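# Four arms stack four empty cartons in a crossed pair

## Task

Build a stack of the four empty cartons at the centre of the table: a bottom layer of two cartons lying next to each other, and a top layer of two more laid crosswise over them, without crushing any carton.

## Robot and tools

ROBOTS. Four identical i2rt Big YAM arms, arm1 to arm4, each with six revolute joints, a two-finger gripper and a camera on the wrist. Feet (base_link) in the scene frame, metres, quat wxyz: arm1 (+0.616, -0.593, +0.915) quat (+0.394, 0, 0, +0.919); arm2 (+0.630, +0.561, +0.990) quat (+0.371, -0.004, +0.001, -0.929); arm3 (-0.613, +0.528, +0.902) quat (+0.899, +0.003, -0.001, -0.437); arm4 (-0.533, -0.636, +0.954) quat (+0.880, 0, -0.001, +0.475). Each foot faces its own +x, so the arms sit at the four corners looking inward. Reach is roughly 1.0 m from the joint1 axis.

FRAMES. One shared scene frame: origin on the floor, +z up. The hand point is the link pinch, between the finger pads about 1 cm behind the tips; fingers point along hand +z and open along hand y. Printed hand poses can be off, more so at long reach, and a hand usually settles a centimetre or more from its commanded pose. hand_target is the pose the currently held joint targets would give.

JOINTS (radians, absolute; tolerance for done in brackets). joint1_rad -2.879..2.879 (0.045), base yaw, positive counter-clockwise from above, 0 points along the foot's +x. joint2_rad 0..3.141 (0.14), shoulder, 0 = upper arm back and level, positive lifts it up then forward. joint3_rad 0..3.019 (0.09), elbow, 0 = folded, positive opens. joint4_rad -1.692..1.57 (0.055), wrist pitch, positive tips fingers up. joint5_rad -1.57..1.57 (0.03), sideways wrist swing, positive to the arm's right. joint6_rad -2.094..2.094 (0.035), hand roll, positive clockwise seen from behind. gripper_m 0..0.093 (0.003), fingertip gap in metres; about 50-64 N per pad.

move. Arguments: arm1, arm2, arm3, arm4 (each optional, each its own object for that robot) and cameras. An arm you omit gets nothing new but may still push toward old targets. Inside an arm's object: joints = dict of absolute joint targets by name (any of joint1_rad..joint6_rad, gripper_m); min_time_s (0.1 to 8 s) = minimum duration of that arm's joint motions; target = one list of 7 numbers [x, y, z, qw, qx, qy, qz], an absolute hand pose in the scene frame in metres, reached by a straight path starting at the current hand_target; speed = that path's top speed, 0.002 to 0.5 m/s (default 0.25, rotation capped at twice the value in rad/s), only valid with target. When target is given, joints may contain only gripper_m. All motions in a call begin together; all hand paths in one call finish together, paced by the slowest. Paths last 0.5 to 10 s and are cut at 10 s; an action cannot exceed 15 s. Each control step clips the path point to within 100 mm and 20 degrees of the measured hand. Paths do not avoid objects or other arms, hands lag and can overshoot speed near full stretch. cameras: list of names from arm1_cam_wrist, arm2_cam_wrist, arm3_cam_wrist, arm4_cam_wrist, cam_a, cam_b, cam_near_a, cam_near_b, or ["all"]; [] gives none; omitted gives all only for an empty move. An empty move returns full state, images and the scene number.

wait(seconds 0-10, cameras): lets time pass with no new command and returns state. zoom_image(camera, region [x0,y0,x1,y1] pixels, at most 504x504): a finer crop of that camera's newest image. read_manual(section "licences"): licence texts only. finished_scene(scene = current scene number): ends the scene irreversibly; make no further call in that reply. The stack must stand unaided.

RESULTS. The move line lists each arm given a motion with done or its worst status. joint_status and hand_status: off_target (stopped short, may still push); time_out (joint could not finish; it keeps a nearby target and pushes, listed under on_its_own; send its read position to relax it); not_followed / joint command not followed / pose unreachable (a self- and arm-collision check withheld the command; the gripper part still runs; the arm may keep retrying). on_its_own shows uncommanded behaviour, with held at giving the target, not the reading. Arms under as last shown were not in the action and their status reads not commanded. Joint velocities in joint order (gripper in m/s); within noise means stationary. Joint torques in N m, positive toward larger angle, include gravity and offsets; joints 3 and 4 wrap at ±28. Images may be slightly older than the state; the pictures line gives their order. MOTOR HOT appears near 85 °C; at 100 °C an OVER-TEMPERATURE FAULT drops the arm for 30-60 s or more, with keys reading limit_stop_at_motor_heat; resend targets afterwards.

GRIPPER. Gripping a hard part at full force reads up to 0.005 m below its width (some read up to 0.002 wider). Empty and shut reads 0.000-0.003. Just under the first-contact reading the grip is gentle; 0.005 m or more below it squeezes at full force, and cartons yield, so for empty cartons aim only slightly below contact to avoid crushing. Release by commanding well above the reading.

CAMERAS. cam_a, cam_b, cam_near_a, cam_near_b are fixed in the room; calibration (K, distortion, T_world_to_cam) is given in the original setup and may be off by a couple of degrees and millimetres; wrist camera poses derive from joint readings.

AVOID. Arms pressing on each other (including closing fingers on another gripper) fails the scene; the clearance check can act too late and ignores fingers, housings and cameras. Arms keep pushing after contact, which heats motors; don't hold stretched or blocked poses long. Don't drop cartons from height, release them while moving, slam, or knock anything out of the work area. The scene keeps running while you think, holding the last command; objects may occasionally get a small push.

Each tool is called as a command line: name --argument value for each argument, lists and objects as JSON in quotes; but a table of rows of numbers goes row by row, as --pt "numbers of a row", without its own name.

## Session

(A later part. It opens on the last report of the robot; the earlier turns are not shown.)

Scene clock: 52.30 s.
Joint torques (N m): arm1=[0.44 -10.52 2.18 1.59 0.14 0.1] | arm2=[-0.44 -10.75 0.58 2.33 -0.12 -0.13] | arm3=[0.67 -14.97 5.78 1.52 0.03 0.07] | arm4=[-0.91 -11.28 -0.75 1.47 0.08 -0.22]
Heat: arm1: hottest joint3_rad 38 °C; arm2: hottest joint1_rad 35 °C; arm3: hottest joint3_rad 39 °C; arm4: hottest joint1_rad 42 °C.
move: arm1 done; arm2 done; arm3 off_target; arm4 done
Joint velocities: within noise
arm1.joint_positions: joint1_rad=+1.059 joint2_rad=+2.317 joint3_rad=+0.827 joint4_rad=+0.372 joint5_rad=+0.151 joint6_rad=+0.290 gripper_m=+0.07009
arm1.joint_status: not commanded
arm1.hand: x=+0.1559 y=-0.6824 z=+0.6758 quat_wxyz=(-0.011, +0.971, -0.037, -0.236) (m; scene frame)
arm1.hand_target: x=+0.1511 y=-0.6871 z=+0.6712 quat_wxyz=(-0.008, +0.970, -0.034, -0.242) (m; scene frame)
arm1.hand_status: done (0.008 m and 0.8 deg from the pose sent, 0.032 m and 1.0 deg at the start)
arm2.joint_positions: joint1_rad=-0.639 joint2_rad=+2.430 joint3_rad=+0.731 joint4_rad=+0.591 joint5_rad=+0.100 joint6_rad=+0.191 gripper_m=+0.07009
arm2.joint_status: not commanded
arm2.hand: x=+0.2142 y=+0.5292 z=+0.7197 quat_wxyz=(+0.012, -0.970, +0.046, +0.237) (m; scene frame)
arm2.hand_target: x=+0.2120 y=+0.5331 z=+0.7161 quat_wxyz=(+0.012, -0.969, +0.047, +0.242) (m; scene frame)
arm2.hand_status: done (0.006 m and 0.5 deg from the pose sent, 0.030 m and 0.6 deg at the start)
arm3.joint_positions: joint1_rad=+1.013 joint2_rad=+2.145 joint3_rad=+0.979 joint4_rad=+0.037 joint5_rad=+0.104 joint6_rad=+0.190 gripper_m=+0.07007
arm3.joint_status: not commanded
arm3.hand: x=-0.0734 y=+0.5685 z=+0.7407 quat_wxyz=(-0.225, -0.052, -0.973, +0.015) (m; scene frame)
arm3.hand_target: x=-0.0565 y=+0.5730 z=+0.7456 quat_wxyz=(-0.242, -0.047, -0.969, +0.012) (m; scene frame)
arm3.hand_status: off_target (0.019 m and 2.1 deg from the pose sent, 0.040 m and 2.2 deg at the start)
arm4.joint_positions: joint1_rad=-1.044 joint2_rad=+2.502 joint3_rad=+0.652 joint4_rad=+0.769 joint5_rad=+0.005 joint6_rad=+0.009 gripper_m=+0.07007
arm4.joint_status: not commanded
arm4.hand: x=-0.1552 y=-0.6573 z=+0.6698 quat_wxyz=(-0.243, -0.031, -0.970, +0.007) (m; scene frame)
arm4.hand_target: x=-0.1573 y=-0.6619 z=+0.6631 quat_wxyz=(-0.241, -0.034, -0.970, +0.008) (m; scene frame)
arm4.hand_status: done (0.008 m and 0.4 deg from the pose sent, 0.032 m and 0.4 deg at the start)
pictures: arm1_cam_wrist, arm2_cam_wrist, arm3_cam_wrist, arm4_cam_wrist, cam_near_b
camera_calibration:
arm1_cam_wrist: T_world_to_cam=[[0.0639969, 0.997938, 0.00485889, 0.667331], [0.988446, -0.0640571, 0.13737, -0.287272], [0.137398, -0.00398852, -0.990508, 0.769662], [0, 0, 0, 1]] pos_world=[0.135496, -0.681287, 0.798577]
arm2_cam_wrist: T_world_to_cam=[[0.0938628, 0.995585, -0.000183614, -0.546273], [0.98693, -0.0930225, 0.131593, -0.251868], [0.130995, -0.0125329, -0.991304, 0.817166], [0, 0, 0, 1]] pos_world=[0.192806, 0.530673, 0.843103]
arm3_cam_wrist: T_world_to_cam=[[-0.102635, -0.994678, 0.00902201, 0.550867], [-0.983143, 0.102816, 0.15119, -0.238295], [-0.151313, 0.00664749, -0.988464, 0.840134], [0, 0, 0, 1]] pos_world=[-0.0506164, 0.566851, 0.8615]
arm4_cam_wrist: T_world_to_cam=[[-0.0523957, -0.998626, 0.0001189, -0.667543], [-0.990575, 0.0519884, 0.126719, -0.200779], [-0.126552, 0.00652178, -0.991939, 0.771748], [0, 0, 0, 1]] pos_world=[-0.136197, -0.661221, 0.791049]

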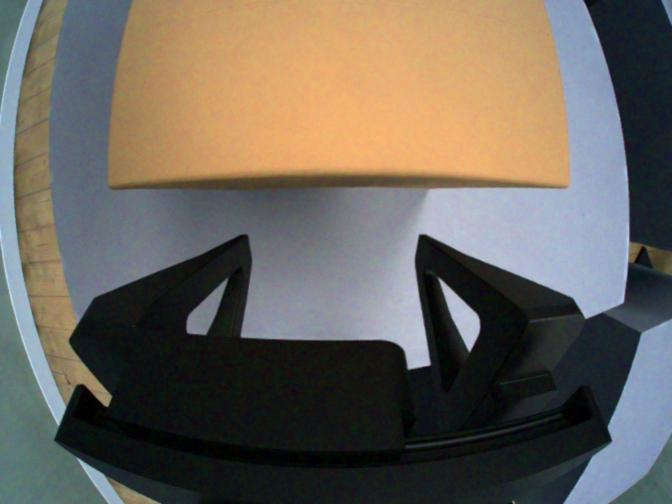

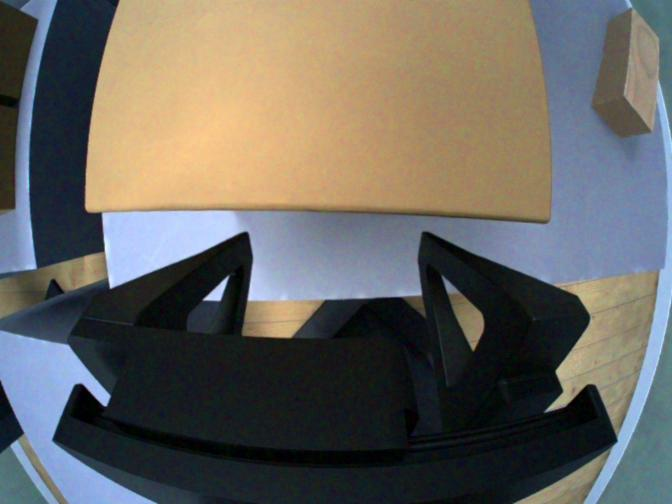

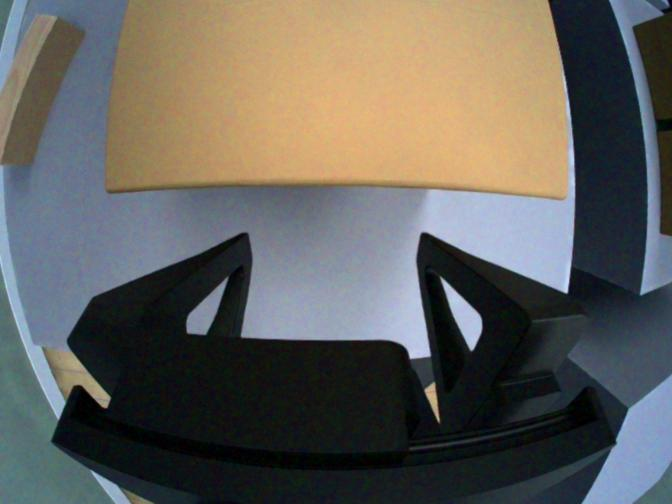

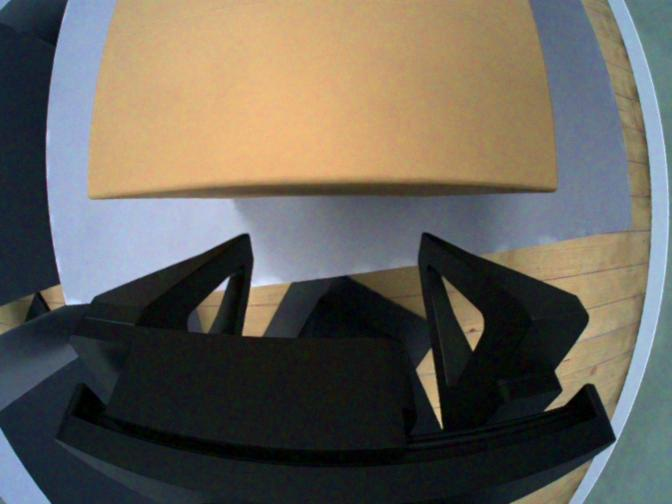

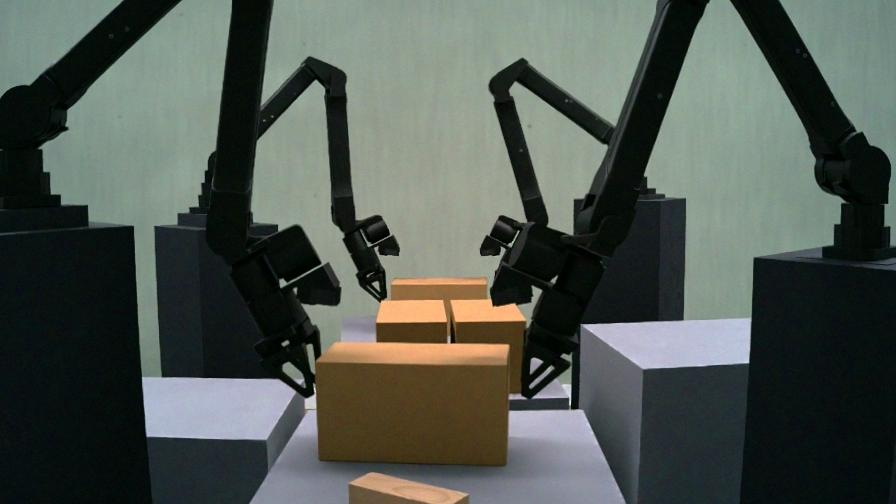

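move --arm1 '{"target":[0.131,-0.687,0.671,0.0084,-0.9697,0.0339,0.2418],"speed":0.03}' --arm2 '{"target":[0.197,0.534,0.716,0.0116,-0.9691,0.0466,0.2416],"speed":0.03}' --arm3 '{"target":[-0.037,0.571,0.745,0.2416,0.0466,0.9691,-0.0116],"speed":0.03}' --arm4 '{"target":[-0.140,-0.662,0.663,0.2418,0.0339,0.9697,-0.0084],"speed":0.03}' --cameras '["arm1_cam_wrist","arm2_cam_wrist","arm3_cam_wrist","arm4_cam_wrist","cam_near_b"]'

Scene clock: 54.97 s.
Joint torques (N m): arm1=[-0.67 -10.99 2.86 0.69 0.04 0.05] | arm2=[0.21 -10.87 1.83 1.01 -0.07 -0.19] | arm3=[-0.03 -15.44 6.86 0.81 0 0.01] | arm4=[-0.44 -12.81 -0.39 0.79 0.11 -0.21]
Heat: arm1: hottest joint3_rad 38 °C; arm2: hottest joint1_rad 35 °C; arm3: hottest joint3_rad 39 °C; arm4: hottest joint1_rad 42 °C.
move: arm1 done; arm2 done; arm3 off_target; arm4 done
Joint velocities: within noise
arm1.joint_positions: joint1_rad=+1.059 joint2_rad=+2.322 joint3_rad=+0.875 joint4_rad=+0.353 joint5_rad=+0.149 joint6_rad=+0.286 gripper_m=+0.07009
arm1.joint_status: not commanded
arm1.hand: x=+0.1345 y=-0.6883 z=+0.6783 quat_wxyz=(-0.007, +0.969, -0.035, -0.246) (m; scene frame)
arm1.hand_target: x=+0.1312 y=-0.6871 z=+0.6712 quat_wxyz=(-0.008, +0.970, -0.034, -0.242) (m; scene frame)
arm1.hand_status: done (0.008 m and 0.6 deg from the pose sent, 0.026 m and 0.9 deg at the start)
arm2.joint_positions: joint1_rad=-0.647 joint2_rad=+2.430 joint3_rad=+0.755 joint4_rad=+0.576 joint5_rad=+0.097 joint6_rad=+0.187 gripper_m=+0.07009
arm2.joint_status: not commanded
arm2.hand: x=+0.2030 y=+0.5304 z=+0.7197 quat_wxyz=(+0.011, -0.969, +0.048, +0.241) (m; scene frame)
arm2.hand_target: x=+0.1972 y=+0.5339 z=+0.7161 quat_wxyz=(+0.012, -0.969, +0.046, +0.242) (m; scene frame)
arm2.hand_status: done (0.008 m and 0.1 deg from the pose sent, 0.018 m and 0.5 deg at the start)
arm3.joint_positions: joint1_rad=+1.013 joint2_rad=+2.167 joint3_rad=+1.025 joint4_rad=+0.019 joint5_rad=+0.100 joint6_rad=+0.185 gripper_m=+0.07007
arm3.joint_status: not commanded
arm3.hand: x=-0.0574 y=+0.5709 z=+0.7393 quat_wxyz=(-0.228, -0.049, -0.972, +0.014) (m; scene frame)
arm3.hand_target: x=-0.0376 y=+0.5710 z=+0.7456 quat_wxyz=(-0.242, -0.047, -0.969, +0.012) (m; scene frame)
arm3.hand_status: off_target (0.021 m and 1.6 deg from the pose sent, 0.037 m and 2.1 deg at the start)
arm4.joint_positions: joint1_rad=-1.044 joint2_rad=+2.502 joint3_rad=+0.690 joint4_rad=+0.735 joint5_rad=+0.005 joint6_rad=+0.009 gripper_m=+0.07007
arm4.joint_status: not commanded
arm4.hand: x=-0.1401 y=-0.6581 z=+0.6666 quat_wxyz=(-0.245, -0.031, -0.969, +0.007) (m; scene frame)
arm4.hand_target: x=-0.1401 y=-0.6620 z=+0.6630 quat_wxyz=(-0.242, -0.034, -0.970, +0.008) (m; scene frame)
arm4.hand_status: done (0.005 m and 0.5 deg from the pose sent, 0.017 m and 0.4 deg at the start)
pictures: arm1_cam_wrist, arm2_cam_wrist, arm3_cam_wrist, arm4_cam_wrist, cam_near_b
camera_calibration:
arm1_cam_wrist: T_world_to_cam=[[0.0590091, 0.998256, -0.0018838, 0.679909], [0.991486, -0.0583893, 0.116388, -0.249048], [0.116075, -0.00873569, -0.993202, 0.776448], [0, 0, 0, 1]] pos_world=[0.116681, -0.686482, 0.801437]
arm2_cam_wrist: T_world_to_cam=[[0.0961147, 0.995365, -0.00338631, -0.544401], [0.987806, -0.0949652, 0.123371, -0.233878], [0.122477, -0.0152028, -0.992355, 0.822581], [0, 0, 0, 1]] pos_world=[0.182604, 0.532173, 0.843303]
arm3_cam_wrist: T_world_to_cam=[[-0.0972026, -0.995242, 0.00668574, 0.557153], [-0.984576, 0.0971384, 0.145511, -0.215203], [-0.145468, 0.0075614, -0.989334, 0.841575], [0, 0, 0, 1]] pos_world=[-0.0353052, 0.569043, 0.860188]
arm4_cam_wrist: T_world_to_cam=[[-0.0524552, -0.998623, 0.000190898, -0.667644], [-0.991137, 0.0520854, 0.122206, -0.182417], [-0.122048, 0.00622114, -0.992505, 0.771305], [0, 0, 0, 1]] pos_world=[-0.121686, -0.662022, 0.787944]

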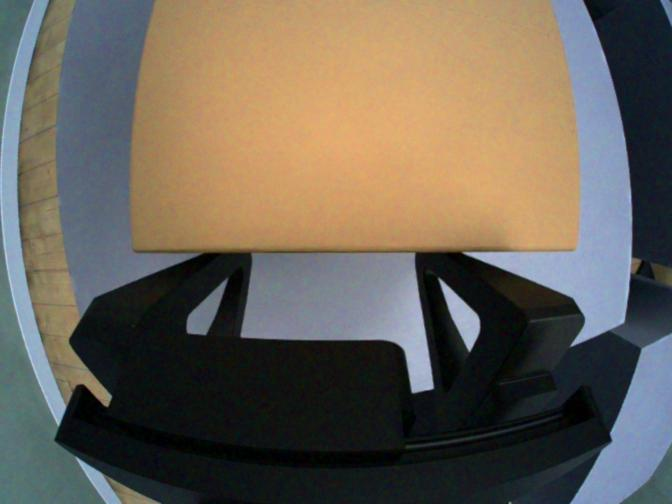

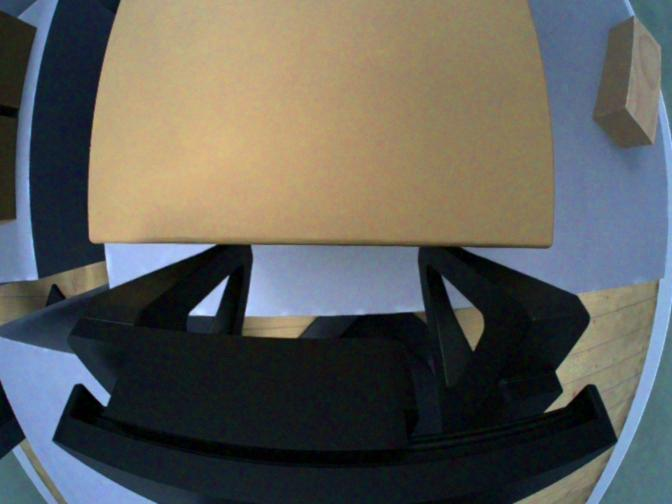

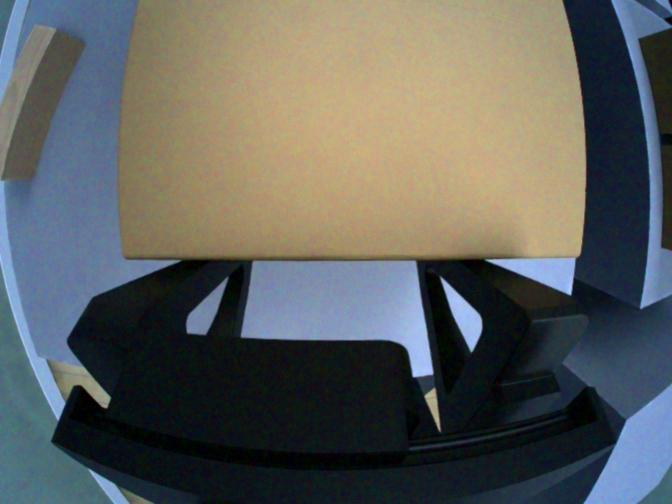

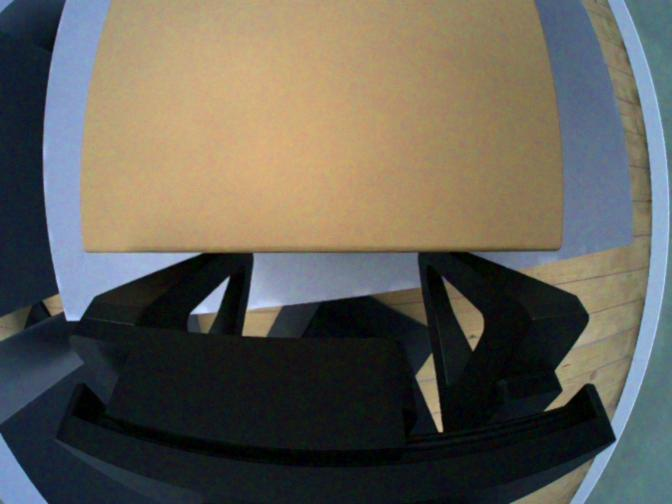

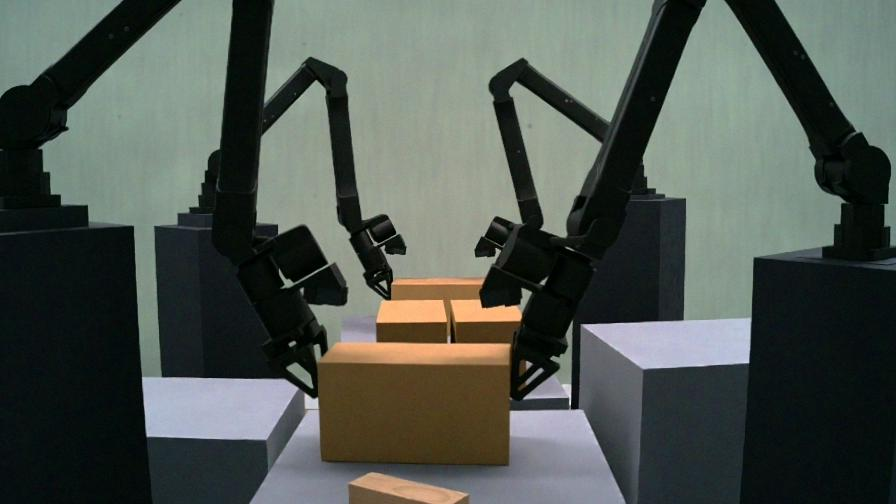

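move --arm1 '{"target":[0.119,-0.687,0.673,0.0084,-0.9697,0.0339,0.2418],"speed":0.03}' --arm2 '{"target":[0.185,0.535,0.718,0.0116,-0.9691,0.0466,0.2416],"speed":0.03}' --arm3 '{"target":[-0.025,0.570,0.747,0.2416,0.0466,0.9691,-0.0116],"speed":0.03}' --arm4 '{"target":[-0.128,-0.662,0.665,0.2418,0.0339,0.9697,-0.0084],"speed":0.03}' --cameras '["cam_near_b"]'

Scene clock: 56.97 s.
Joint torques (N m): arm1=[-1.26 -11.34 3.82 0.9 0.02 0] | arm2=[-0.32 -11.52 2.88 1.55 -0.08 -0.13] | arm3=[-0.38 -15.74 7.91 1.22 0.03 0.02] | arm4=[-0.38 -14.04 0.24 0.88 0.15 -0.19]
Heat: arm1: hottest joint3_rad 38 °C; arm2: hottest joint1_rad 35 °C; arm3: hottest joint3_rad 39 °C; arm4: hottest joint1_rad 42 °C.
move: arm1 off_target; arm2 off_target; arm3 off_target; arm4 off_target
Joint velocities: within noise
arm1.joint_positions: joint1_rad=+1.059 joint2_rad=+2.323 joint3_rad=+0.891 joint4_rad=+0.316 joint5_rad=+0.147 joint6_rad=+0.284 gripper_m=+0.07009
arm1.joint_status: not commanded
arm1.hand: x=+0.1332 y=-0.6890 z=+0.6762 quat_wxyz=(-0.009, +0.971, -0.034, -0.236) (m; scene frame)
arm1.hand_target: x=+0.1194 y=-0.6869 z=+0.6735 quat_wxyz=(-0.009, +0.970, -0.034, -0.242) (m; scene frame)
arm1.hand_status: off_target (0.015 m and 0.7 deg from the pose sent, 0.016 m and 0.6 deg at the start)
arm2.joint_positions: joint1_rad=-0.651 joint2_rad=+2.430 joint3_rad=+0.770 joint4_rad=+0.536 joint5_rad=+0.094 joint6_rad=+0.184 gripper_m=+0.07009
arm2.joint_status: not commanded
arm2.hand: x=+0.2027 y=+0.5318 z=+0.7164 quat_wxyz=(+0.012, -0.972, +0.048, +0.229) (m; scene frame)
arm2.hand_target: x=+0.1853 y=+0.5351 z=+0.7186 quat_wxyz=(+0.012, -0.969, +0.047, +0.242) (m; scene frame)
arm2.hand_status: off_target (0.018 m and 1.5 deg from the pose sent, 0.019 m and 0.2 deg at the start)
arm3.joint_positions: joint1_rad=+1.013 joint2_rad=+2.176 joint3_rad=+1.045 joint4_rad=-0.014 joint5_rad=+0.098 joint6_rad=+0.181 gripper_m=+0.07007
arm3.joint_status: not commanded
arm3.hand: x=-0.0561 y=+0.5715 z=+0.7362 quat_wxyz=(-0.217, -0.046, -0.975, +0.015) (m; scene frame)
arm3.hand_target: x=-0.0263 y=+0.5698 z=+0.7485 quat_wxyz=(-0.242, -0.047, -0.969, +0.012) (m; scene frame)
arm3.hand_status: off_target (0.033 m and 2.9 deg from the pose sent, 0.033 m and 1.7 deg at the start)
arm4.joint_positions: joint1_rad=-1.044 joint2_rad=+2.502 joint3_rad=+0.707 joint4_rad=+0.691 joint5_rad=+0.005 joint6_rad=+0.009 gripper_m=+0.07007
arm4.joint_status: not commanded
arm4.hand: x=-0.1399 y=-0.6581 z=+0.6620 quat_wxyz=(-0.232, -0.031, -0.972, +0.007) (m; scene frame)
arm4.hand_target: x=-0.1283 y=-0.6620 z=+0.6651 quat_wxyz=(-0.242, -0.034, -0.970, +0.008) (m; scene frame)
arm4.hand_status: off_target (0.013 m and 1.2 deg from the pose sent, 0.013 m and 0.5 deg at the start)
pictures: cam_near_b

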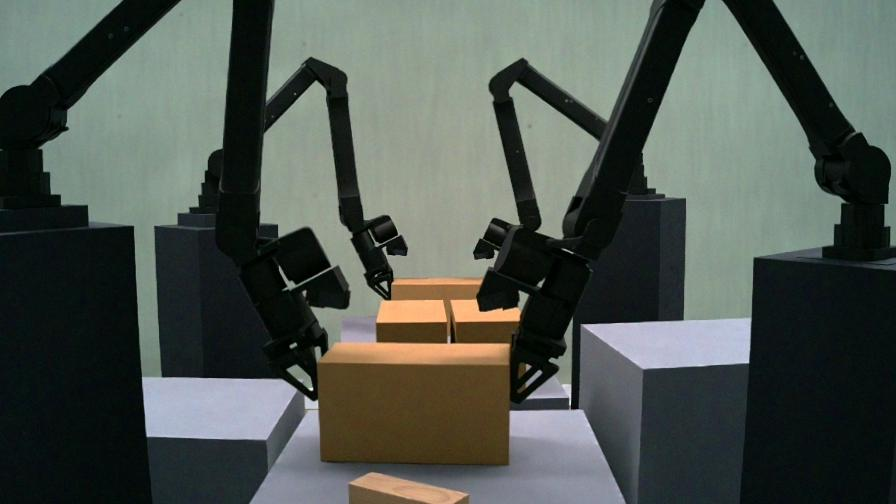

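move --arm1 '{"target":[0.111,-0.687,0.673,0.0084,-0.9697,0.0339,0.2418],"speed":0.03}' --arm2 '{"target":[0.177,0.535,0.718,0.0116,-0.9691,0.0466,0.2416],"speed":0.03}' --arm3 '{"target":[-0.017,0.570,0.747,0.2416,0.0466,0.9691,-0.0116],"speed":0.03}' --arm4 '{"target":[-0.118,-0.662,0.665,0.2418,0.0339,0.9697,-0.0084],"speed":0.03}'

move --arm1 '{"target":[0.111,-0.687,0.703,0.0084,-0.9697,0.0339,0.2418],"speed":0.04}' --arm2 '{"target":[0.177,0.535,0.748,0.0116,-0.9691,0.0466,0.2416],"speed":0.04}' --arm3 '{"target":[-0.017,0.570,0.777,0.2416,0.0466,0.9691,-0.0116],"speed":0.04}' --arm4 '{"target":[-0.118,-0.662,0.695,0.2418,0.0339,0.9697,-0.0084],"speed":0.04}' --cameras '["arm1_cam_wrist","arm2_cam_wrist","cam_near_b","cam_a"]'

Scene clock: 59.87 s.
Joint torques (N m): arm1=[-1.44 -11.58 4.44 1.05 0 -0.03] | arm2=[-0.5 -12.34 3.96 1.37 -0.05 -0.19] | arm3=[-0.62 -15.97 8.57 1.21 0.05 0.01] | arm4=[-0.26 -14.68 0.88 0.91 0.18 -0.18]
Heat: arm1: hottest joint3_rad 38 °C; arm2: hottest joint1_rad 35 °C; arm3: hottest joint3_rad 39 °C; arm4: hottest joint1_rad 42 °C.
move: arm1 off_target; arm2 off_target; arm3 off_target; arm4 off_target
Joint velocities: within noise
arm1.joint_positions: joint1_rad=+1.057 joint2_rad=+2.329 joint3_rad=+0.904 joint4_rad=+0.294 joint5_rad=+0.145 joint6_rad=+0.283 gripper_m=+0.07009
arm1.joint_status: not commanded
arm1.hand: x=+0.1321 y=-0.6886 z=+0.6734 quat_wxyz=(-0.011, +0.973, -0.033, -0.229) (m; scene frame)
arm1.hand_target: x=+0.1116 y=-0.6867 z=+0.6738 quat_wxyz=(-0.009, +0.970, -0.034, -0.242) (m; scene frame)
arm1.hand_status: off_target (0.021 m and 1.5 deg from the pose sent, 0.022 m and 0.7 deg at the start)
arm2.joint_positions: joint1_rad=-0.652 joint2_rad=+2.430 joint3_rad=+0.780 joint4_rad=+0.510 joint5_rad=+0.093 joint6_rad=+0.183 gripper_m=+0.07009
arm2.joint_status: not commanded
arm2.hand: x=+0.2024 y=+0.5320 z=+0.7144 quat_wxyz=(+0.013, -0.974, +0.047, +0.222) (m; scene frame)
arm2.hand_target: x=+0.1776 y=+0.5352 z=+0.7190 quat_wxyz=(+0.012, -0.969, +0.047, +0.242) (m; scene frame)
arm2.hand_status: off_target (0.026 m and 2.4 deg from the pose sent, 0.026 m and 1.5 deg at the start)
arm3.joint_positions: joint1_rad=+1.013 joint2_rad=+2.186 joint3_rad=+1.060 joint4_rad=-0.034 joint5_rad=+0.097 joint6_rad=+0.180 gripper_m=+0.07007
arm3.joint_status: not commanded
arm3.hand: x=-0.0556 y=+0.5717 z=+0.7324 quat_wxyz=(-0.209, -0.046, -0.977, +0.016) (m; scene frame)
arm3.hand_target: x=-0.0191 y=+0.5697 z=+0.7490 quat_wxyz=(-0.242, -0.047, -0.969, +0.012) (m; scene frame)
arm3.hand_status: off_target (0.041 m and 3.8 deg from the pose sent, 0.041 m and 2.9 deg at the start)
arm4.joint_positions: joint1_rad=-1.044 joint2_rad=+2.502 joint3_rad=+0.723 joint4_rad=+0.659 joint5_rad=+0.005 joint6_rad=+0.009 gripper_m=+0.07007
arm4.joint_status: not commanded
arm4.hand: x=-0.1375 y=-0.6582 z=+0.6589 quat_wxyz=(-0.224, -0.031, -0.974, +0.006) (m; scene frame)
arm4.hand_target: x=-0.1184 y=-0.6620 z=+0.6654 quat_wxyz=(-0.242, -0.034, -0.970, +0.008) (m; scene frame)
arm4.hand_status: off_target (0.021 m and 2.1 deg from the pose sent, 0.022 m and 1.2 deg at the start)
pictures: none

Scene clock: 61.17 s.
Joint torques (N m): arm1=[-1.44 -15.56 2.5 1.06 0.1 -0.01] | arm2=[-0.32 -14.86 1.65 1.35 0 -0.11] | arm3=[-0.56 -18.55 7.66 1.13 0.1 0.05] | arm4=[-0.32 -15.21 0.44 1.21 0.19 -0.17]
Heat: arm1: hottest joint3_rad 38 °C; arm2: hottest joint1_rad 35 °C; arm3: hottest joint3_rad 39 °C; arm4: hottest joint1_rad 42 °C.
move: arm1 off_target; arm2 off_target; arm3 off_target; arm4 off_target
Joint velocities: within noise
arm1.joint_positions: joint1_rad=+1.057 joint2_rad=+2.300 joint3_rad=+0.904 joint4_rad=+0.239 joint5_rad=+0.143 joint6_rad=+0.281 gripper_m=+0.07009
arm1.joint_status: not commanded
arm1.hand: x=+0.1338 y=-0.6886 z=+0.6813 quat_wxyz=(-0.013, +0.976, -0.031, -0.217) (m; scene frame)
arm1.hand_target: x=+0.1114 y=-0.6868 z=+0.7028 quat_wxyz=(-0.009, +0.970, -0.034, -0.242) (m; scene frame)
arm1.hand_status: off_target (0.032 m and 3.0 deg from the pose sent, 0.036 m and 1.5 deg at the start)
arm2.joint_positions: joint1_rad=-0.654 joint2_rad=+2.382 joint3_rad=+0.766 joint4_rad=+0.457 joint5_rad=+0.092 joint6_rad=+0.180 gripper_m=+0.07009
arm2.joint_status: not commanded
arm2.hand: x=+0.2033 y=+0.5329 z=+0.7275 quat_wxyz=(+0.015, -0.976, +0.046, +0.212) (m; scene frame)
arm2.hand_target: x=+0.1774 y=+0.5352 z=+0.7480 quat_wxyz=(+0.012, -0.969, +0.047, +0.242) (m; scene frame)
arm2.hand_status: off_target (0.033 m and 3.5 deg from the pose sent, 0.042 m and 2.4 deg at the start)
arm3.joint_positions: joint1_rad=+1.013 joint2_rad=+2.154 joint3_rad=+1.066 joint4_rad=-0.090 joint5_rad=+0.096 joint6_rad=+0.177 gripper_m=+0.07007
arm3.joint_status: not commanded
arm3.hand: x=-0.0547 y=+0.5719 z=+0.7465 quat_wxyz=(-0.202, -0.044, -0.978, +0.017) (m; scene frame)
arm3.hand_target: x=-0.0188 y=+0.5697 z=+0.7783 quat_wxyz=(-0.242, -0.047, -0.969, +0.012) (m; scene frame)
arm3.hand_status: off_target (0.049 m and 4.8 deg from the pose sent, 0.059 m and 3.8 deg at the start)
arm4.joint_positions: joint1_rad=-1.044 joint2_rad=+2.415 joint3_rad=+0.688 joint4_rad=+0.602 joint5_rad=+0.005 joint6_rad=+0.009 gripper_m=+0.07007
arm4.joint_status: not commanded
arm4.hand: x=-0.1351 y=-0.6584 z=+0.6843 quat_wxyz=(-0.222, -0.031, -0.975, +0.007) (m; scene frame)
arm4.hand_target: x=-0.1182 y=-0.6620 z=+0.6951 quat_wxyz=(-0.242, -0.034, -0.970, +0.009) (m; scene frame)
arm4.hand_status: off_target (0.020 m and 2.4 deg from the pose sent, 0.041 m and 2.1 deg at the start)
pictures: arm1_cam_wrist, arm2_cam_wrist, cam_a, cam_near_b
camera_calibration:
arm1_cam_wrist: T_world_to_cam=[[0.0537492, 0.998464, 0.0134515, 0.670675], [0.982768, -0.0552806, 0.176386, -0.286274], [0.176858, 0.00373913, -0.984229, 0.773884], [0, 0, 0, 1]] pos_world=[0.108425, -0.688364, 0.803152]
arm2_cam_wrist: T_world_to_cam=[[0.0954899, 0.995401, 0.00758943, -0.554835], [0.978775, -0.0952783, 0.181441, -0.275169], [0.181329, -0.0098974, -0.983373, 0.809027], [0, 0, 0, 1]] pos_world=[0.17561, 0.534073, 0.849712]

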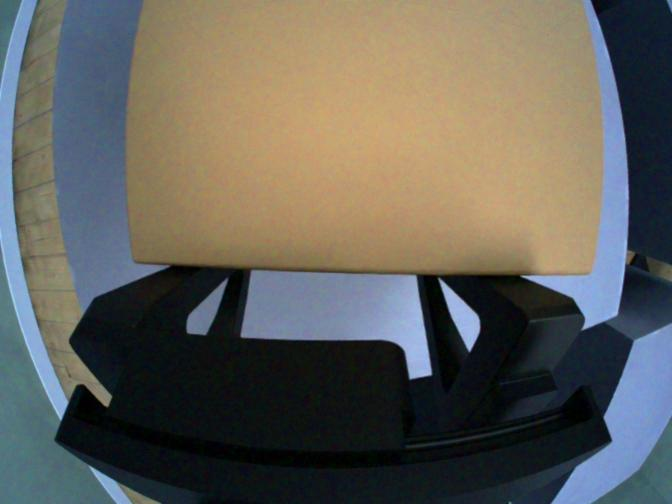

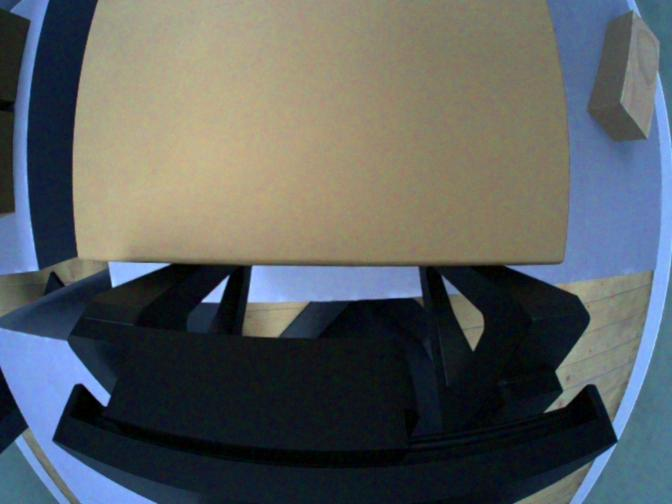

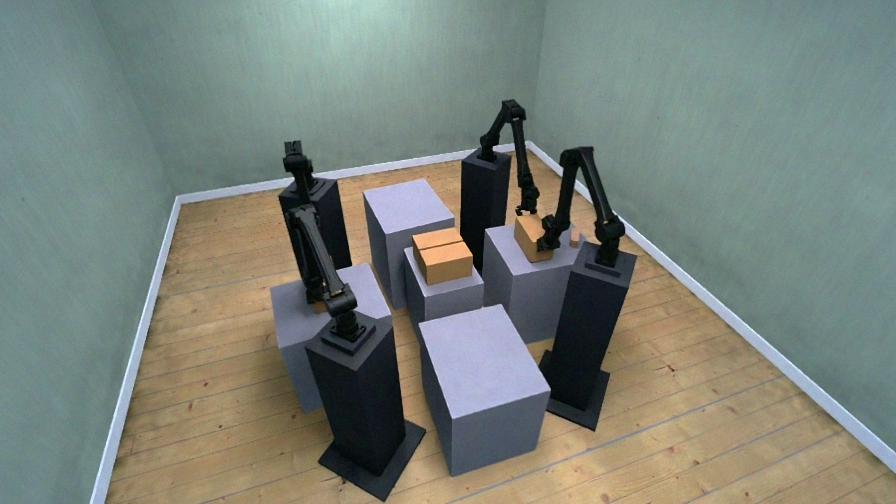

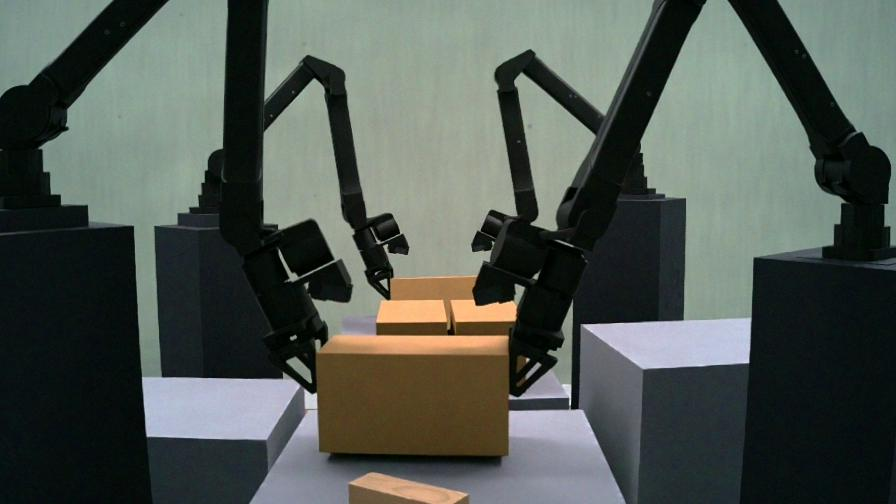

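move --arm1 '{"target":[0.111,-0.687,0.750,0.0084,-0.9697,0.0339,0.2418],"speed":0.08}' --arm2 '{"target":[0.177,0.535,0.868,0.0116,-0.9691,0.0466,0.2416],"speed":0.08}' --arm3 '{"target":[-0.017,0.570,0.897,0.2416,0.0466,0.9691,-0.0116],"speed":0.08}' --arm4 '{"target":[-0.118,-0.662,0.735,0.2418,0.0339,0.9697,-0.0084],"speed":0.08}' --cameras '["all"]'

Scene clock: 65.03 s.
Joint torques (N m): arm1=[-1.38 -15.21 3.15 1.14 0.12 -0.01] | arm2=[-0.26 -13.63 5.09 1.72 0.01 -0.11] | arm3=[-0.38 -16.67 10.71 1.13 0.14 0.06] | arm4=[-0.21 -15.09 1.35 1.32 0.19 -0.16]
Heat: arm1: hottest joint1_rad 37 °C; arm2: hottest joint1_rad 35 °C; arm3: hottest joint3_rad 39 °C; arm4: hottest joint1_rad 42 °C.
move: arm1 off_target; arm2 off_target; arm3 off_target; arm4 off_target
Joint velocities: within noise
arm1.joint_positions: joint1_rad=+1.057 joint2_rad=+2.167 joint3_rad=+0.868 joint4_rad=+0.138 joint5_rad=+0.142 joint6_rad=+0.281 gripper_m=+0.07009
arm1.joint_status: not commanded
arm1.hand: x=+0.1329 y=-0.6888 z=+0.7271 quat_wxyz=(-0.014, +0.976, -0.031, -0.215) (m; scene frame)
arm1.hand_target: x=+0.1115 y=-0.6868 z=+0.7498 quat_wxyz=(-0.009, +0.970, -0.034, -0.242) (m; scene frame)
arm1.hand_status: off_target (0.032 m and 3.3 deg from the pose sent, 0.072 m and 3.0 deg at the start)
arm2.joint_positions: joint1_rad=-0.655 joint2_rad=+1.987 joint3_rad=+0.661 joint4_rad=+0.157 joint5_rad=+0.092 joint6_rad=+0.180 gripper_m=+0.07009
arm2.joint_status: not commanded
arm2.hand: x=+0.2030 y=+0.5329 z=+0.8448 quat_wxyz=(+0.015, -0.977, +0.046, +0.207) (m; scene frame)
arm2.hand_target: x=+0.1778 y=+0.5352 z=+0.8679 quat_wxyz=(+0.012, -0.969, +0.047, +0.242) (m; scene frame)
arm2.hand_status: off_target (0.035 m and 4.0 deg from the pose sent, 0.143 m and 3.5 deg at the start)
arm3.joint_positions: joint1_rad=+1.013 joint2_rad=+1.892 joint3_rad=+1.066 joint4_rad=-0.359 joint5_rad=+0.096 joint6_rad=+0.177 gripper_m=+0.07007
arm3.joint_status: not commanded
arm3.hand: x=-0.0565 y=+0.5713 z=+0.8626 quat_wxyz=(-0.198, -0.044, -0.979, +0.017) (m; scene frame)
arm3.hand_target: x=-0.0198 y=+0.5696 z=+0.8988 quat_wxyz=(-0.242, -0.047, -0.969, +0.012) (m; scene frame)
arm3.hand_status: off_target (0.052 m and 5.2 deg from the pose sent, 0.155 m and 4.8 deg at the start)
arm4.joint_positions: joint1_rad=-1.044 joint2_rad=+2.278 joint3_rad=+0.631 joint4_rad=+0.516 joint5_rad=+0.005 joint6_rad=+0.009 gripper_m=+0.07007
arm4.joint_status: not commanded
arm4.hand: x=-0.1369 y=-0.6584 z=+0.7231 quat_wxyz=(-0.219, -0.031, -0.975, +0.007) (m; scene frame)
arm4.hand_target: x=-0.1182 y=-0.6620 z=+0.7351 quat_wxyz=(-0.242, -0.034, -0.970, +0.009) (m; scene frame)
arm4.hand_status: off_target (0.023 m and 2.8 deg from the pose sent, 0.054 m and 2.4 deg at the start)
pictures: arm1_cam_wrist, arm2_cam_wrist, arm3_cam_wrist, arm4_cam_wrist, cam_a, cam_b, cam_near_a, cam_near_b
camera_calibration:
arm1_cam_wrist: T_world_to_cam=[[0.0535634, 0.998461, 0.0143629, 0.669773], [0.982029, -0.0552777, 0.180452, -0.296454], [0.180968, 0.00443924, -0.983479, 0.818507], [0, 0, 0, 1]] pos_world=[0.107127, -0.688763, 0.84886]
arm2_cam_wrist: T_world_to_cam=[[0.0954236, 0.995396, 0.00898373, -0.556904], [0.976854, -0.0953741, 0.191471, -0.304143], [0.191446, -0.00949504, -0.981457, 0.920546], [0, 0, 0, 1]] pos_world=[0.17401, 0.534073, 0.966714]
arm3_cam_wrist: T_world_to_cam=[[-0.0869944, -0.996042, 0.018229, 0.54791], [-0.974579, 0.0888836, 0.20566, -0.278892], [-0.206467, 0.000125743, -0.978454, 0.955131], [0, 0, 0, 1]] pos_world=[-0.0269341, 0.57041, 0.981921]
arm4_cam_wrist: T_world_to_cam=[[-0.052114, -0.998641, 0.000561571, -0.668022], [-0.983027, 0.0513983, 0.176115, -0.224461], [-0.175904, 0.008626, -0.98437, 0.816056], [0, 0, 0, 1]] pos_world=[-0.111917, -0.662616, 0.843207]

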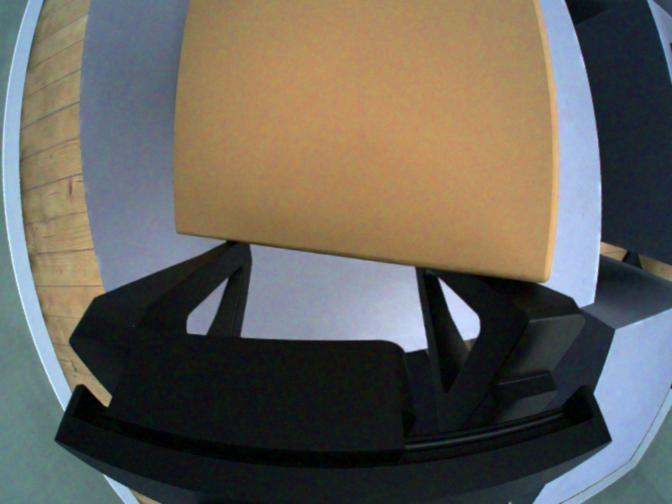

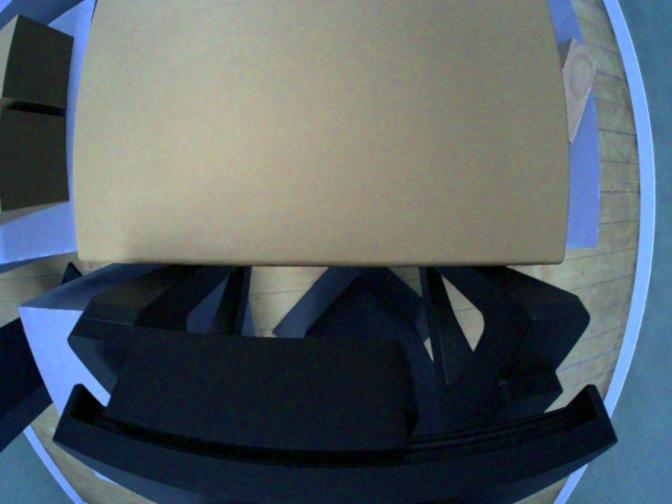

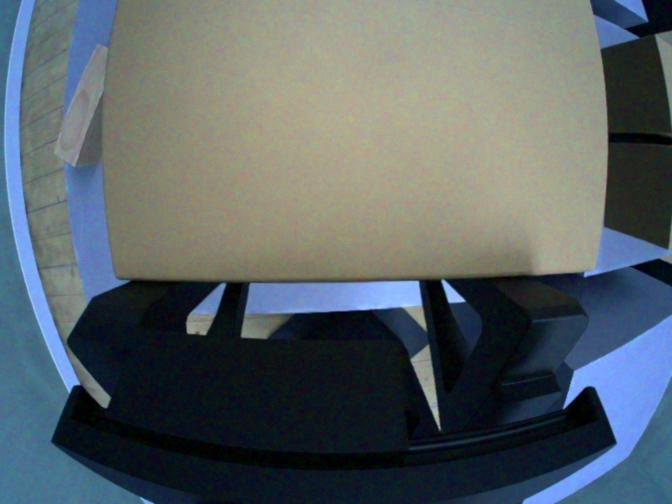

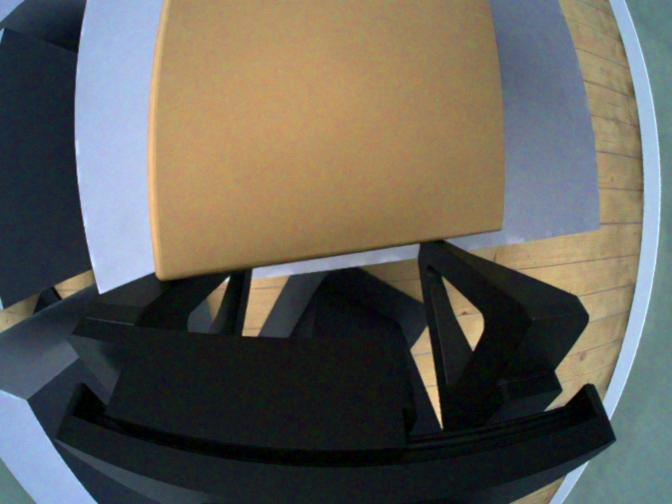

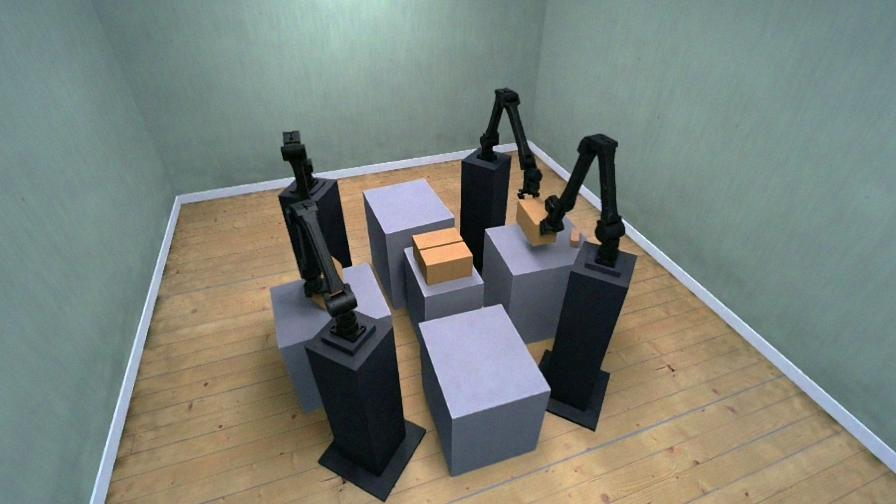

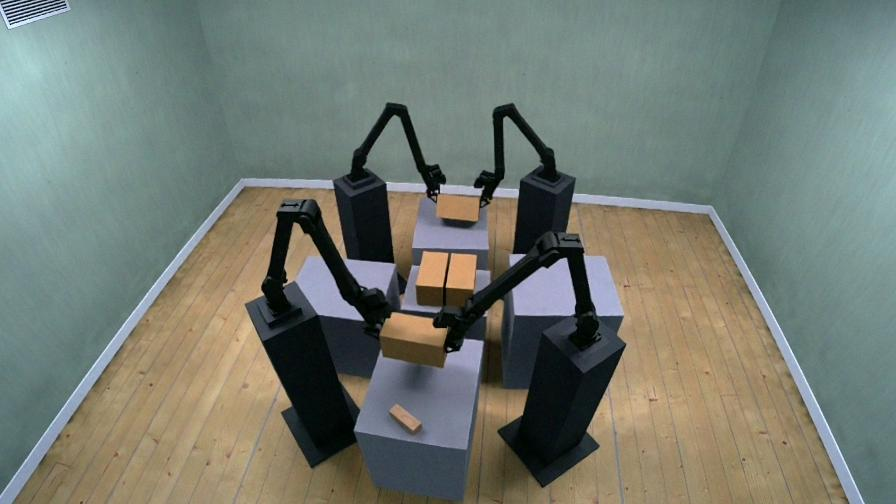

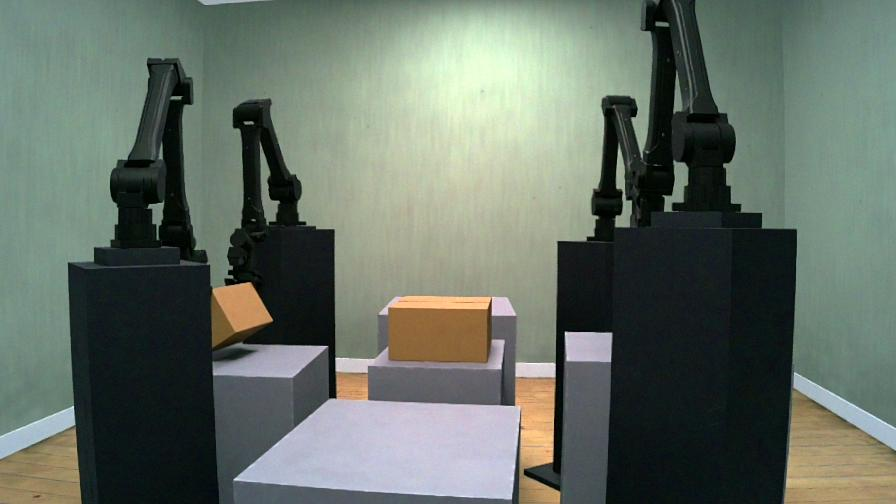

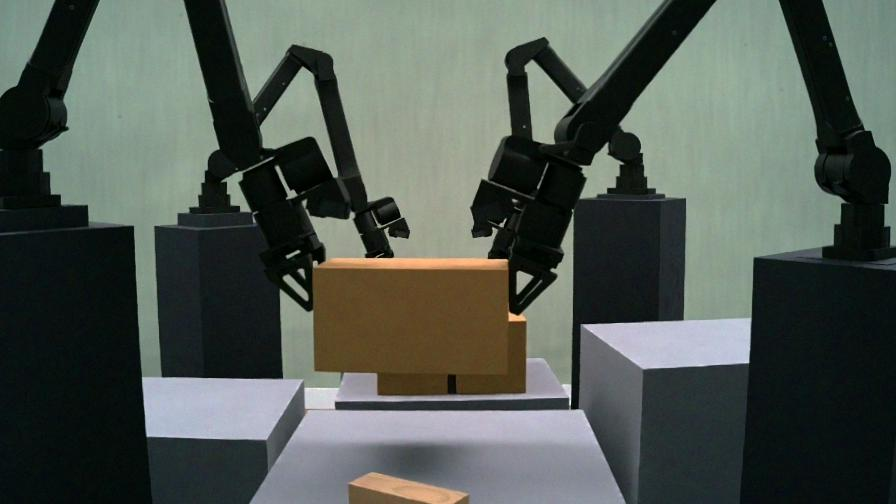

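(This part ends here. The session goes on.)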